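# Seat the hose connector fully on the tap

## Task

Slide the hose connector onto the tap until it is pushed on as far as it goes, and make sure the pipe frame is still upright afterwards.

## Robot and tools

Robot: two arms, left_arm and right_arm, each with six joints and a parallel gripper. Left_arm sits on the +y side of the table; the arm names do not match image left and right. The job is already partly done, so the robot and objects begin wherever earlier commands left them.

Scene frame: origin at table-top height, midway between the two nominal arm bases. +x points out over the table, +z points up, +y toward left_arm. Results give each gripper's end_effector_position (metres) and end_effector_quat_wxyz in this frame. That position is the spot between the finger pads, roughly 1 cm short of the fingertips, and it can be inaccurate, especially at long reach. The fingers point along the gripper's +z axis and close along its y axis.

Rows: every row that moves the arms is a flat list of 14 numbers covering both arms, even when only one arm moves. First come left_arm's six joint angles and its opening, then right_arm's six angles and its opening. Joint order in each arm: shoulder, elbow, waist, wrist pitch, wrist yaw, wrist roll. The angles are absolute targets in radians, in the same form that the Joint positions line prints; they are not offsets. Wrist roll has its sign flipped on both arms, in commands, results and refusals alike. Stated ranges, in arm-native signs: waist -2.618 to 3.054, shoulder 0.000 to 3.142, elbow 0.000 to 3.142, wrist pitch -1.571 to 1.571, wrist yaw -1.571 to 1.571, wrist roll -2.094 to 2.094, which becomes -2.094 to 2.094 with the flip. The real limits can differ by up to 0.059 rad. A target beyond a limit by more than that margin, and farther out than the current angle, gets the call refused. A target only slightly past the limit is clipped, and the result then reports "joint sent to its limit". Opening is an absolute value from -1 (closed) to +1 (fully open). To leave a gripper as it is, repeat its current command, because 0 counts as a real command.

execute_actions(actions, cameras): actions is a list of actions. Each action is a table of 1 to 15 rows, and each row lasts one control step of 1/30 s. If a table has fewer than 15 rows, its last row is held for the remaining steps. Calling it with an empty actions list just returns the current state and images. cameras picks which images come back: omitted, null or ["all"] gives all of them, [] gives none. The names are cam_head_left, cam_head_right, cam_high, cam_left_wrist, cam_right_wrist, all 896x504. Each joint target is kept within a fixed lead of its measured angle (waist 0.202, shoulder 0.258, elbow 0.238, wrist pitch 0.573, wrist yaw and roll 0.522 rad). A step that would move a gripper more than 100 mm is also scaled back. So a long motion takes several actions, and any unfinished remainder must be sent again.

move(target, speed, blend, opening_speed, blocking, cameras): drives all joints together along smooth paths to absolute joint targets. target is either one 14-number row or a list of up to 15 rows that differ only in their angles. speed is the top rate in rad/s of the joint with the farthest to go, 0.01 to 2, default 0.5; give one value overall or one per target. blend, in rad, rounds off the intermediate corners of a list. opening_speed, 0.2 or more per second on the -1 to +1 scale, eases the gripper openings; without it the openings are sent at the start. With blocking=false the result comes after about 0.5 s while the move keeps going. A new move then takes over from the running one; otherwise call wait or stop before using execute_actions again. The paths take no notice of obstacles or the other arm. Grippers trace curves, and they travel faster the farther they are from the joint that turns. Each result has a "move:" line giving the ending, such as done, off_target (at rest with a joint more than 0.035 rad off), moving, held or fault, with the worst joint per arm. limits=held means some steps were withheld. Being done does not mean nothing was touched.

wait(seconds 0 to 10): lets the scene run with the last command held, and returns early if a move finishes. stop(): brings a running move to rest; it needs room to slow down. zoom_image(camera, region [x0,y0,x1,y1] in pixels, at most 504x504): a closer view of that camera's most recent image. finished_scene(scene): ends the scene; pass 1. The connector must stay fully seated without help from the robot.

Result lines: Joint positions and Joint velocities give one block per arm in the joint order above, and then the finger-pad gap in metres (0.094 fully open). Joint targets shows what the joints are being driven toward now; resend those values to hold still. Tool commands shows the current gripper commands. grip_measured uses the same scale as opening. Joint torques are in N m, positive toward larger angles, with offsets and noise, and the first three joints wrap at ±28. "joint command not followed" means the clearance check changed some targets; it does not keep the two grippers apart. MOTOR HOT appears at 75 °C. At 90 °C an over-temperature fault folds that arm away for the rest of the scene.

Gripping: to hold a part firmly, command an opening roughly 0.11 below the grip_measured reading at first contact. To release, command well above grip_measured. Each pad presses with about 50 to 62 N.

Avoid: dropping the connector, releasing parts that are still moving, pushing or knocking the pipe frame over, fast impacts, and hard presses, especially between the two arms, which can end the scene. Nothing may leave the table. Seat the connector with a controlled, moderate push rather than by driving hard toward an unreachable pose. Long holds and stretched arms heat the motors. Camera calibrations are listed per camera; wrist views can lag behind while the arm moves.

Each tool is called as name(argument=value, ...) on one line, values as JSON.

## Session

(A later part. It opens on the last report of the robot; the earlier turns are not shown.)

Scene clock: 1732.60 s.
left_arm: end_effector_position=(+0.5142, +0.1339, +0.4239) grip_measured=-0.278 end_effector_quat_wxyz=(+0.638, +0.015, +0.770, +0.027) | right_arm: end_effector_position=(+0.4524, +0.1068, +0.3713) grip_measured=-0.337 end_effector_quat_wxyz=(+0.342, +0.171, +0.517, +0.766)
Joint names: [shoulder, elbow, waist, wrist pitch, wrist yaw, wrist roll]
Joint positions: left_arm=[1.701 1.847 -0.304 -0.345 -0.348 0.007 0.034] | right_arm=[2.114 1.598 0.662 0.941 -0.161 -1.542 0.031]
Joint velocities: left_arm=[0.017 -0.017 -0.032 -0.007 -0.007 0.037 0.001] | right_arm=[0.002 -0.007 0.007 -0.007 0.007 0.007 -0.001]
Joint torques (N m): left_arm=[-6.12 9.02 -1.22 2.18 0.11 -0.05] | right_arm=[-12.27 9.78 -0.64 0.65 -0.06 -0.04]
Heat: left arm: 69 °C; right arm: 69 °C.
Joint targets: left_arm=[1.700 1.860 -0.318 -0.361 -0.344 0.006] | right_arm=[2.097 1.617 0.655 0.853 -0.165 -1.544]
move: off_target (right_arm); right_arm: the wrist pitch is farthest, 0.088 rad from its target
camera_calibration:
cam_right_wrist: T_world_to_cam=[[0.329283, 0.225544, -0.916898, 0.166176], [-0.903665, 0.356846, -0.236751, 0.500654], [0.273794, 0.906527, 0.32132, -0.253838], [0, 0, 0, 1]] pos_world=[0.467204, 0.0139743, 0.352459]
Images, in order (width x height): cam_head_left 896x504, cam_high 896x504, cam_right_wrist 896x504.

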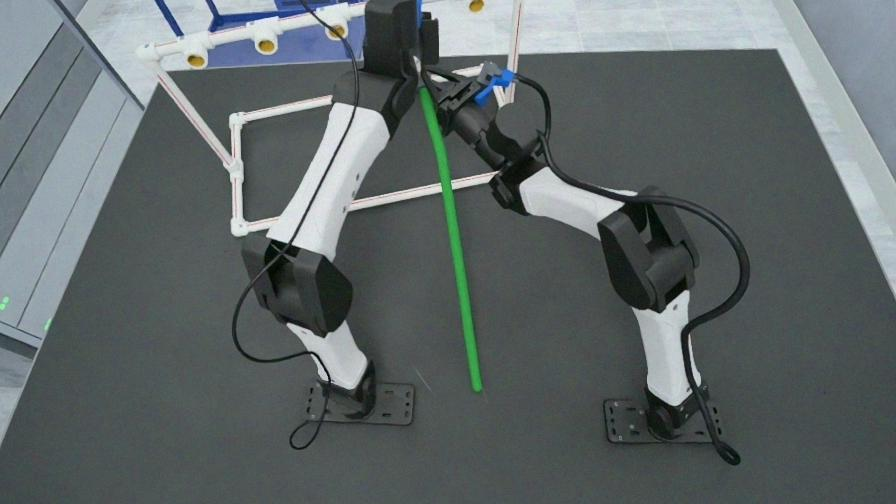

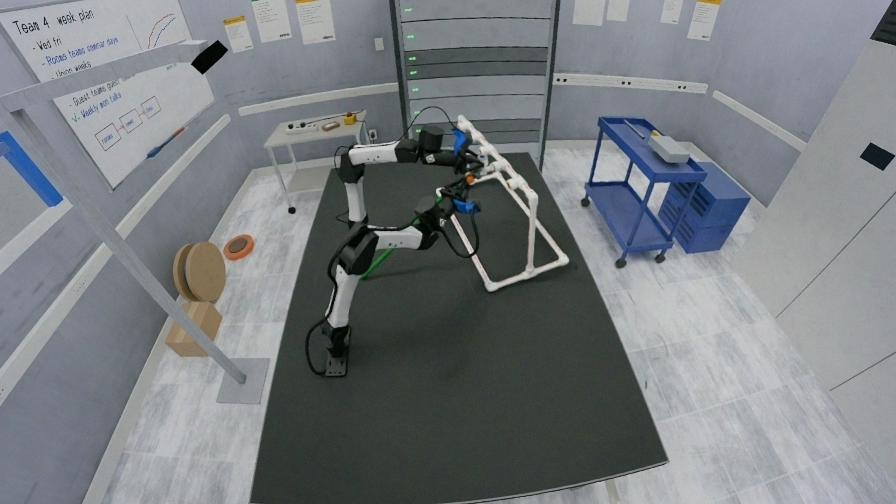

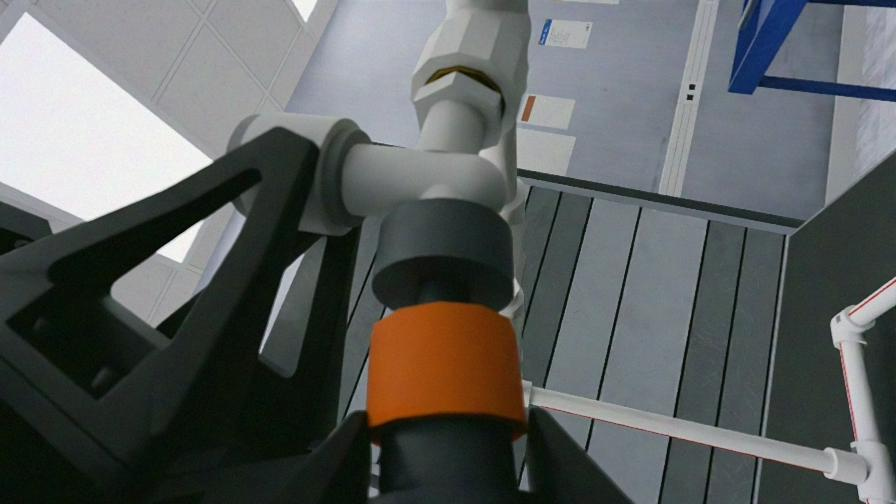

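move(target=[1.61,1.82,-0.43,-0.67,-0.17,0.006,-0.9,2.175,1.67,0.54,0.69,0.06,-1.544,-0.9], speed=0.3, cameras=["cam_right_wrist","cam_head_left"])

zoom_image(camera="cam_right_wrist", region=[350, 190, 550, 390])

Scene clock: 1739.90 s.
left_arm: end_effector_position=(+0.5137, +0.1324, +0.4218) grip_measured=-0.278 end_effector_quat_wxyz=(+0.634, +0.018, +0.773, +0.025) | right_arm: end_effector_position=(+0.4571, +0.1050, +0.3697) grip_measured=-0.337 end_effector_quat_wxyz=(+0.342, +0.166, +0.528, +0.759)
Joint names: [shoulder, elbow, waist, wrist pitch, wrist yaw, wrist roll]
Joint positions: left_arm=[1.701 1.847 -0.305 -0.354 -0.34 0.008 0.034] | right_arm=[2.114 1.612 0.648 0.907 -0.187 -1.532 0.031]
Joint velocities: left_arm=[-0.022 0.012 -0.012 -0.051 -0.022 -0.007 0.001] | right_arm=[-0.002 -0.002 -0.002 -0.037 0.037 0.066 0]
Joint torques (N m): left_arm=[-12.78 5.42 -10.07 -1.21 1.96 -0.04] | right_arm=[-6.79 12.45 -7.46 -0.08 2.26 -0.12]
Heat: left arm: 69 °C; right arm: 72 °C.
Joint targets: left_arm=[1.616 1.822 -0.422 -0.649 -0.181 0.006] | right_arm=[2.161 1.656 0.565 0.741 0.002 -1.541]
move: off_target (left_arm, right_arm); left_arm: the wrist pitch is farthest, 0.316 rad from its target; right_arm: the wrist yaw is farthest, 0.247 rad from its target
camera_calibration:
cam_right_wrist: T_world_to_cam=[[0.325681, 0.202493, -0.923541, 0.170155], [-0.906103, 0.345808, -0.24371, 0.51], [0.270018, 0.916195, 0.296103, -0.242902], [0, 0, 0, 1]] pos_world=[0.472284, 0.0117281, 0.353361]
Images, in order (width x height): cam_head_left 896x504, cam_right_wrist 896x504.

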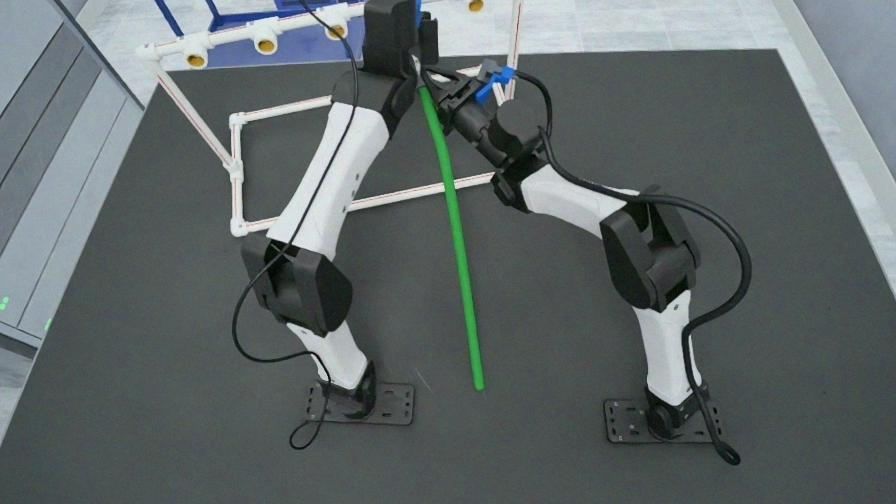

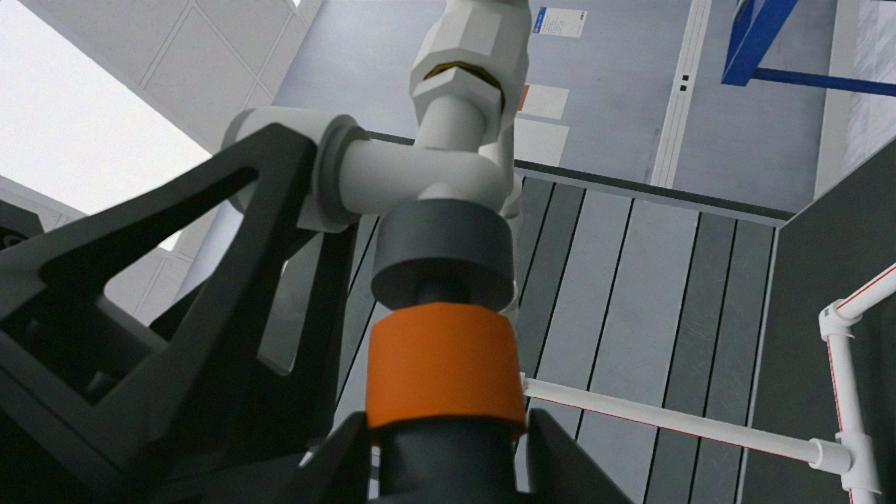

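Scaled by 2.520 from the camera's 896x504 image, which has a finer 1280x720 frame.

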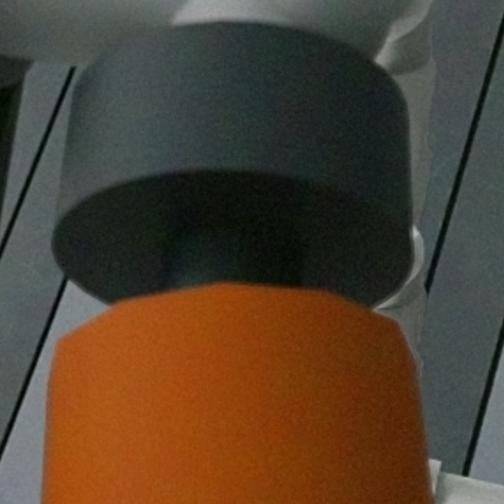

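move(target=[[1.58,1.81,-0.45,-0.70,-0.17,0.006,-0.9,2.185,1.675,0.54,0.60,0.06,-1.544,-0.9],[1.58,1.81,-0.45,-0.70,-0.17,0.006,-0.9,2.185,1.675,0.54,0.60,-0.2,-1.3,-0.9],[1.58,1.81,-0.45,-0.70,-0.17,0.006,-0.9,2.185,1.675,0.54,0.90,0.2,-1.544,-0.9],[1.58,1.81,-0.45,-0.70,-0.17,0.006,-0.9,2.185,1.675,0.54,0.60,0.06,-1.8,-0.9],[1.58,1.81,-0.45,-0.70,-0.17,0.006,-0.9,2.185,1.675,0.54,0.60,0.06,-1.544,-0.9]], speed=0.6, cameras=["cam_right_wrist"])

zoom_image(camera="cam_right_wrist", region=[350, 190, 550, 390])

Scene clock: 1752.00 s.
left_arm: end_effector_position=(+0.4980, +0.1319, +0.4233) grip_measured=-0.278 end_effector_quat_wxyz=(+0.625, +0.019, +0.780, +0.030) | right_arm: end_effector_position=(+0.4533, +0.1099, +0.3748) grip_measured=-0.338 end_effector_quat_wxyz=(+0.303, +0.152, +0.529, +0.778)
Joint names: [shoulder, elbow, waist, wrist pitch, wrist yaw, wrist roll]
Joint positions: left_arm=[1.662 1.837 -0.324 -0.41 -0.365 0.014 0.034] | right_arm=[2.126 1.642 0.636 0.906 -0.268 -1.598 0.031]
Joint velocities: left_arm=[0.002 0.012 -0.002 -0.007 -0.066 0.037 -0.001] | right_arm=[0.012 -0.007 0.007 -0.066 0.037 0.037 0]
Joint torques (N m): left_arm=[-11.84 5.33 -10.18 -0.89 2.22 -0.09] | right_arm=[-7.61 10.11 -5.67 -0.39 2.55 0.36]
Heat: left arm: 66 °C; right arm: 68 °C.
Joint targets: left_arm=[1.586 1.812 -0.441 -0.681 -0.183 0.006] | right_arm=[2.164 1.663 0.574 0.707 -0.055 -1.563]
move: off_target (left_arm, right_arm); left_arm: the wrist pitch is farthest, 0.290 rad from its target; right_arm: the wrist yaw is farthest, 0.328 rad from its target
camera_calibration:
cam_right_wrist: T_world_to_cam=[[0.292389, 0.250242, -0.922978, 0.184692], [-0.936672, 0.269483, -0.223664, 0.520815], [0.192756, 0.929924, 0.313188, -0.220799], [0, 0, 0, 1]] pos_world=[0.476391, 0.018758, 0.356105]
Images, in order (width x height): cam_right_wrist 896x504.

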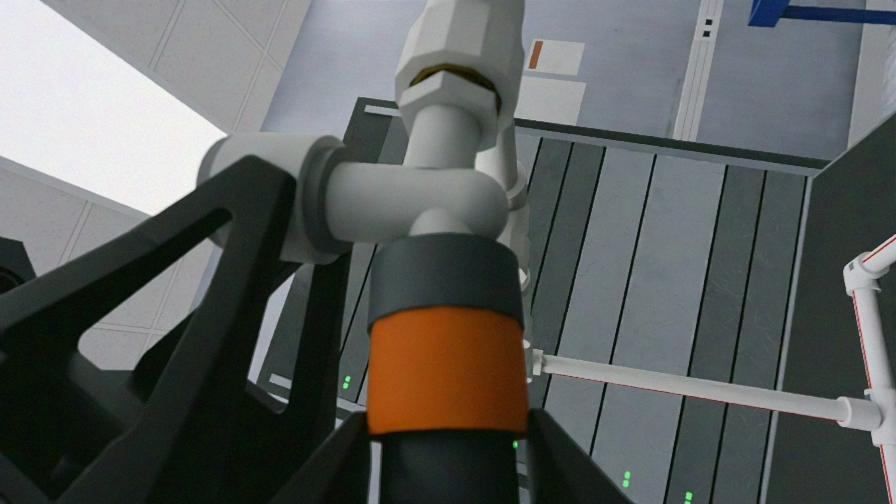

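Scaled by 2.520 from the camera's 896x504 image, which has a finer 1280x720 frame.

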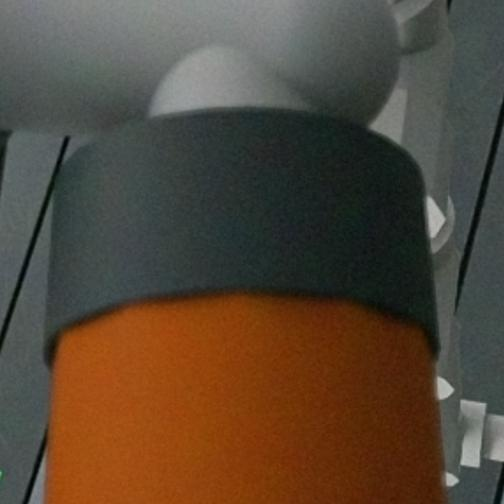

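move(target=[1.662,1.845,-0.324,-0.41,-0.365,0.014,-0.9,2.126,1.655,0.636,0.906,-0.268,-1.598,-0.9], speed=0.4, cameras=[])

move(target=[1.662,1.845,-0.324,-0.41,-0.365,0.014,0.5,2.126,1.655,0.636,0.906,-0.268,-1.598,0.7], opening_speed=1, cameras=["cam_right_wrist","cam_left_wrist","cam_high"])

zoom_image(camera="cam_right_wrist", region=[350, 190, 550, 390])

Scene clock: 1756.17 s.
left_arm: end_effector_position=(+0.4992, +0.1359, +0.4251) grip_measured=-0.278 end_effector_quat_wxyz=(+0.627, +0.013, +0.778, +0.032) | right_arm: end_effector_position=(+0.4485, +0.1117, +0.3786) grip_measured=-0.338 end_effector_quat_wxyz=(+0.299, +0.141, +0.526, +0.784)
Joint names: [shoulder, elbow, waist, wrist pitch, wrist yaw, wrist roll]
Joint positions: left_arm=[1.662 1.837 -0.317 -0.403 -0.369 0.016 0.034] | right_arm=[2.125 1.642 0.638 0.923 -0.286 -1.6 0.031]
Joint velocities: left_arm=[-0.002 0.012 -0.012 0.022 -0.051 -0.022 0.002] | right_arm=[0.002 -0.007 -0.007 -0.022 -0.081 0.022 0.002]
Joint torques (N m): left_arm=[-5.86 8.55 -0.68 2.26 0.1 -0.04] | right_arm=[-10.88 9.25 -0.24 1.3 0.22 0]
Heat: left arm: 67 °C; right arm: 67 °C.
Joint targets: left_arm=[1.662 1.845 -0.324 -0.410 -0.365 0.014] | right_arm=[2.126 1.655 0.636 0.906 -0.268 -1.598]
move: done
No camera images: "cameras" was empty.

Scene clock: 1758.00 s.
left_arm: end_effector_position=(+0.4988, +0.1360, +0.4236) grip_measured=+0.498 end_effector_quat_wxyz=(+0.625, +0.013, +0.780, +0.033) | right_arm: end_effector_position=(+0.4512, +0.1116, +0.3751) grip_measured=+0.697 end_effector_quat_wxyz=(+0.299, +0.149, +0.530, +0.780)
Joint names: [shoulder, elbow, waist, wrist pitch, wrist yaw, wrist roll]
Joint positions: left_arm=[1.662 1.837 -0.317 -0.409 -0.369 0.016 0.07] | right_arm=[2.125 1.642 0.638 0.906 -0.276 -1.6 0.08]
Joint velocities: left_arm=[-0.007 -0.032 -0.012 -0.095 0.051 -0.022 -0.001] | right_arm=[0.022 -0.012 0.007 -0.051 0.022 -0.066 0.001]
Joint torques (N m): left_arm=[-5.82 8.54 -0.64 2.34 0.09 -0.05] | right_arm=[-10.89 9.29 -0.24 1.48 0.11 0]
Heat: left arm: 66 °C; right arm: 67 °C.
Joint targets: left_arm=[1.662 1.845 -0.324 -0.410 -0.365 0.014] | right_arm=[2.126 1.655 0.636 0.906 -0.268 -1.598]
move: done
camera_calibration:
cam_left_wrist: T_world_to_cam=[[-0.0098893, -0.99741, -0.0712494, 0.169657], [-0.603006, 0.0627879, -0.795262, 0.670953], [0.797675, 0.0350992, -0.602065, -0.0553879], [0, 0, 0, 1]] pos_world=[0.450448, 0.129034, 0.512324]
cam_right_wrist: T_world_to_cam=[[0.290642, 0.252312, -0.922966, 0.185691], [-0.939225, 0.259426, -0.224843, 0.521233], [0.182711, 0.932221, 0.312378, -0.217507], [0, 0, 0, 1]] pos_world=[0.475327, 0.0206914, 0.356526]
Images, in order (width x height): cam_high 896x504, cam_left_wrist 896x504, cam_right_wrist 896x504.

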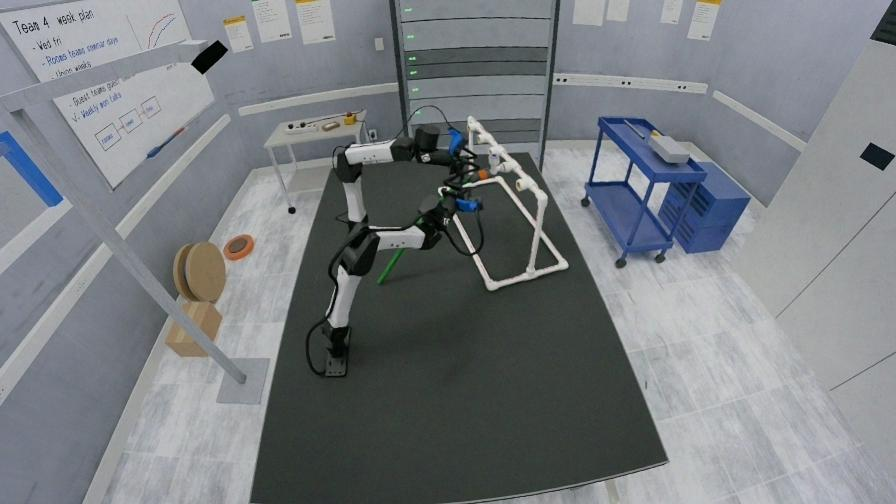

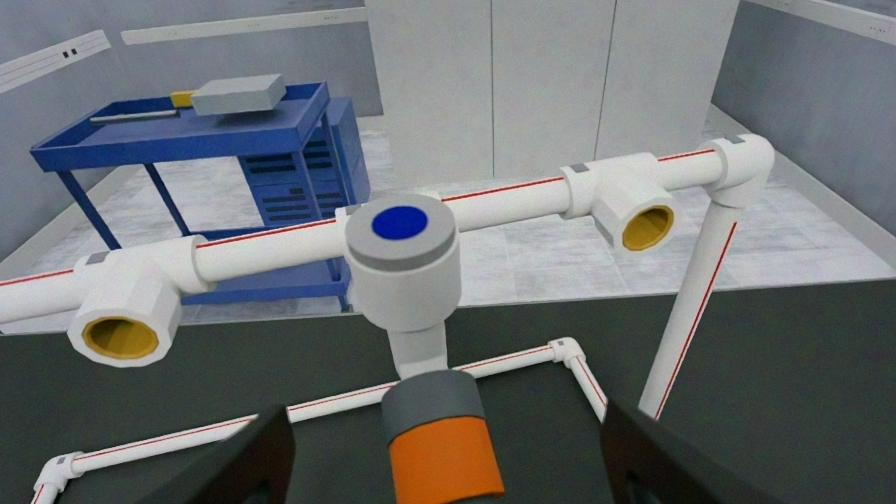

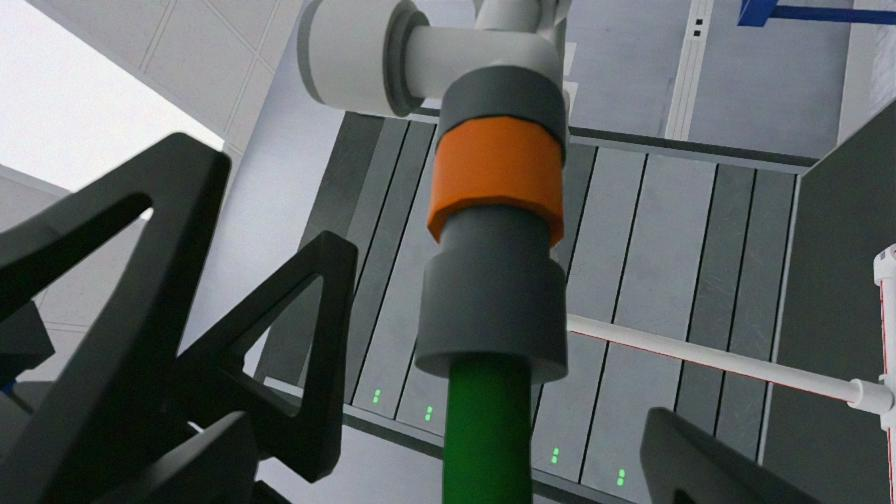

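Scaled by 2.520 from the camera's 896x504 image, which has a finer 1280x720 frame.

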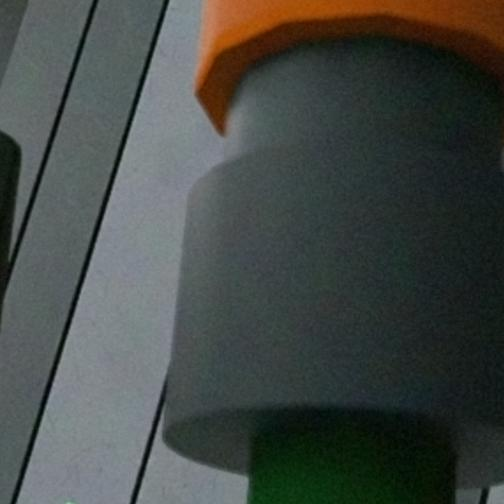

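move(target=[[1.36,1.47,-0.318,-0.33,-0.365,0.014,0.7,1.95,1.42,0.57,0.906,-0.268,-1.598,0.7],[0.9,0.9,-0.2,0,-0.1,0,0.7,1.5,1.2,0.4,0.6,-0.1,-1.598,0.7],[0.05,0.08,-0.1,0,0,0,0.7,0.9,0.9,0.1,0.2,0,-1.2,0.7]], speed=[0.3,0.6,0.8], blend=0.05, cameras=["cam_high","cam_head_left","cam_right_wrist"])

zoom_image(camera="cam_head_left", region=[350, 0, 500, 110])

zoom_image(camera="cam_high", region=[440, 140, 520, 200])

Scene clock: 1765.90 s.
left_arm: end_effector_position=(+0.2486, +0.2159, +0.1948) grip_measured=+0.699 end_effector_quat_wxyz=(+0.707, +0.040, +0.705, -0.047) | right_arm: end_effector_position=(+0.3171, -0.2582, +0.4289) grip_measured=+0.697 end_effector_quat_wxyz=(+0.612, +0.332, +0.540, +0.473)
Joint names: [shoulder, elbow, waist, wrist pitch, wrist yaw, wrist roll]
Joint positions: left_arm=[0.058 0.079 -0.107 -0.018 -0.01 0.01 0.08] | right_arm=[0.903 0.902 0.106 0.199 -0.008 -1.21 0.08]
Joint velocities: left_arm=[0.002 -0.017 -0.017 -0.007 -0.037 -0.051 0] | right_arm=[-0.007 0.007 -0.017 0.037 -0.022 0.007 0.001]
Joint torques (N m): left_arm=[0.94 8.1 0.55 2.57 0.22 -0.14] | right_arm=[-1.63 7.88 -0.57 1.62 0.04 0.1]
Heat: left arm: 66 °C; right arm: 68 °C.
Joint targets: left_arm=[0.050 0.080 -0.100 0.000 0.000 0.000] | right_arm=[0.900 0.900 0.100 0.200 0.000 -1.200]
move: done
camera_calibration:
cam_right_wrist: T_world_to_cam=[[0.202157, -0.325255, -0.923765, 0.246921], [-0.432247, 0.816766, -0.382173, 0.553909], [0.878803, 0.476554, 0.0245241, -0.0799861], [0, 0, 0, 1]] pos_world=[0.259801, -0.333984, 0.441748]
Images, in order (width x height): cam_head_left 896x504, cam_high 896x504, cam_right_wrist 896x504.

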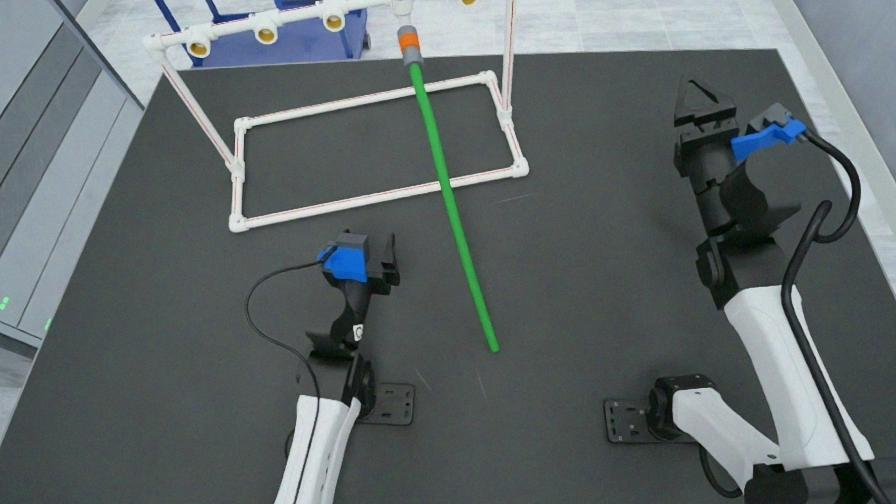

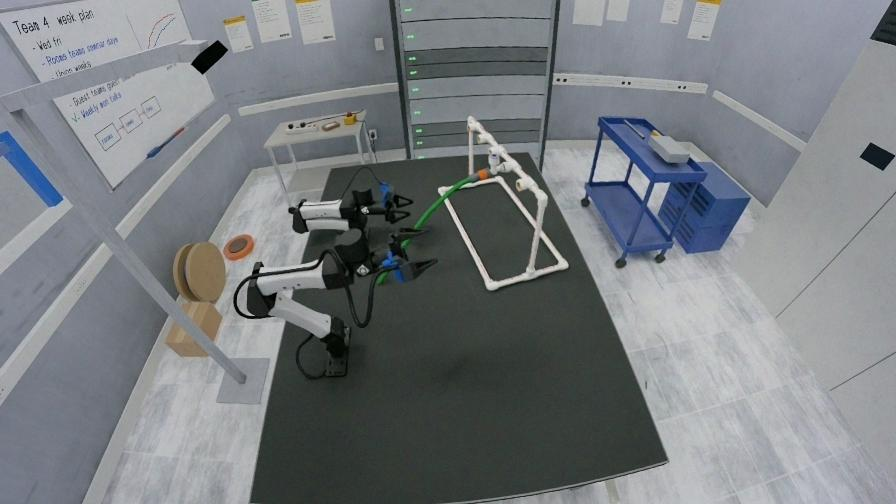

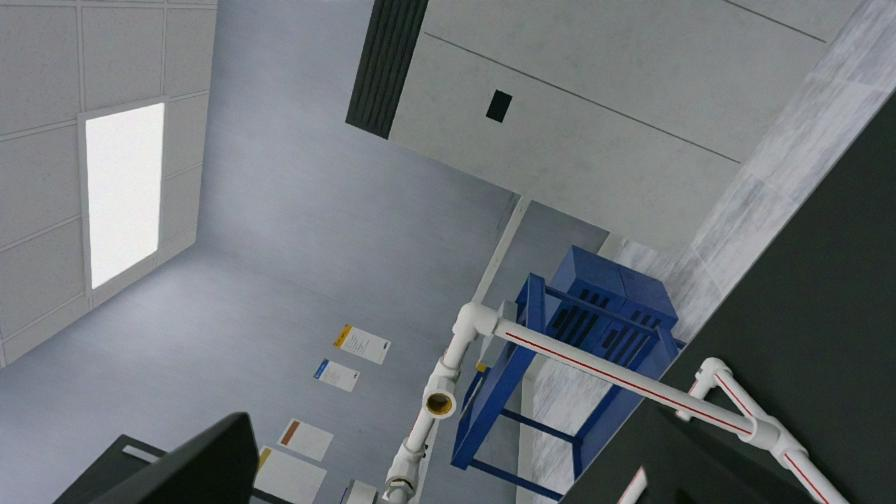

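Scaled by 3.360 from the camera's 896x504 image, which has a finer 1280x720 frame.

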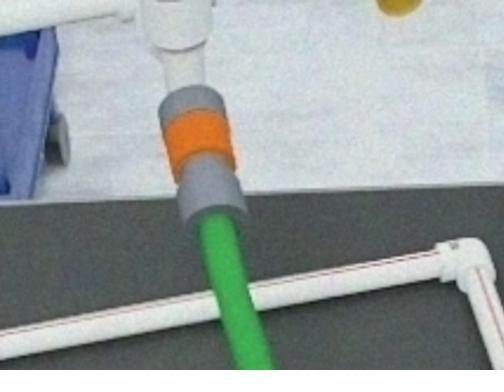

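Scaled by 6.300 from the camera's 896x504 image, which has a finer 1280x720 frame.

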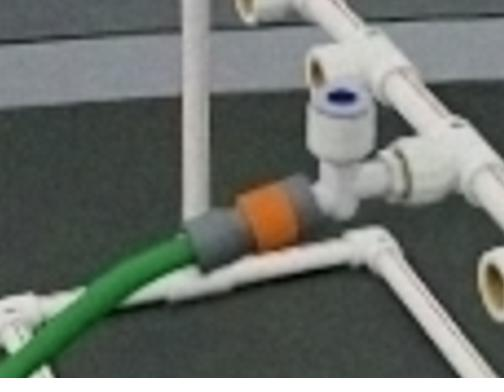

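Flush and standing.

finished_scene(scene=1)

The scene is finished: the task was done.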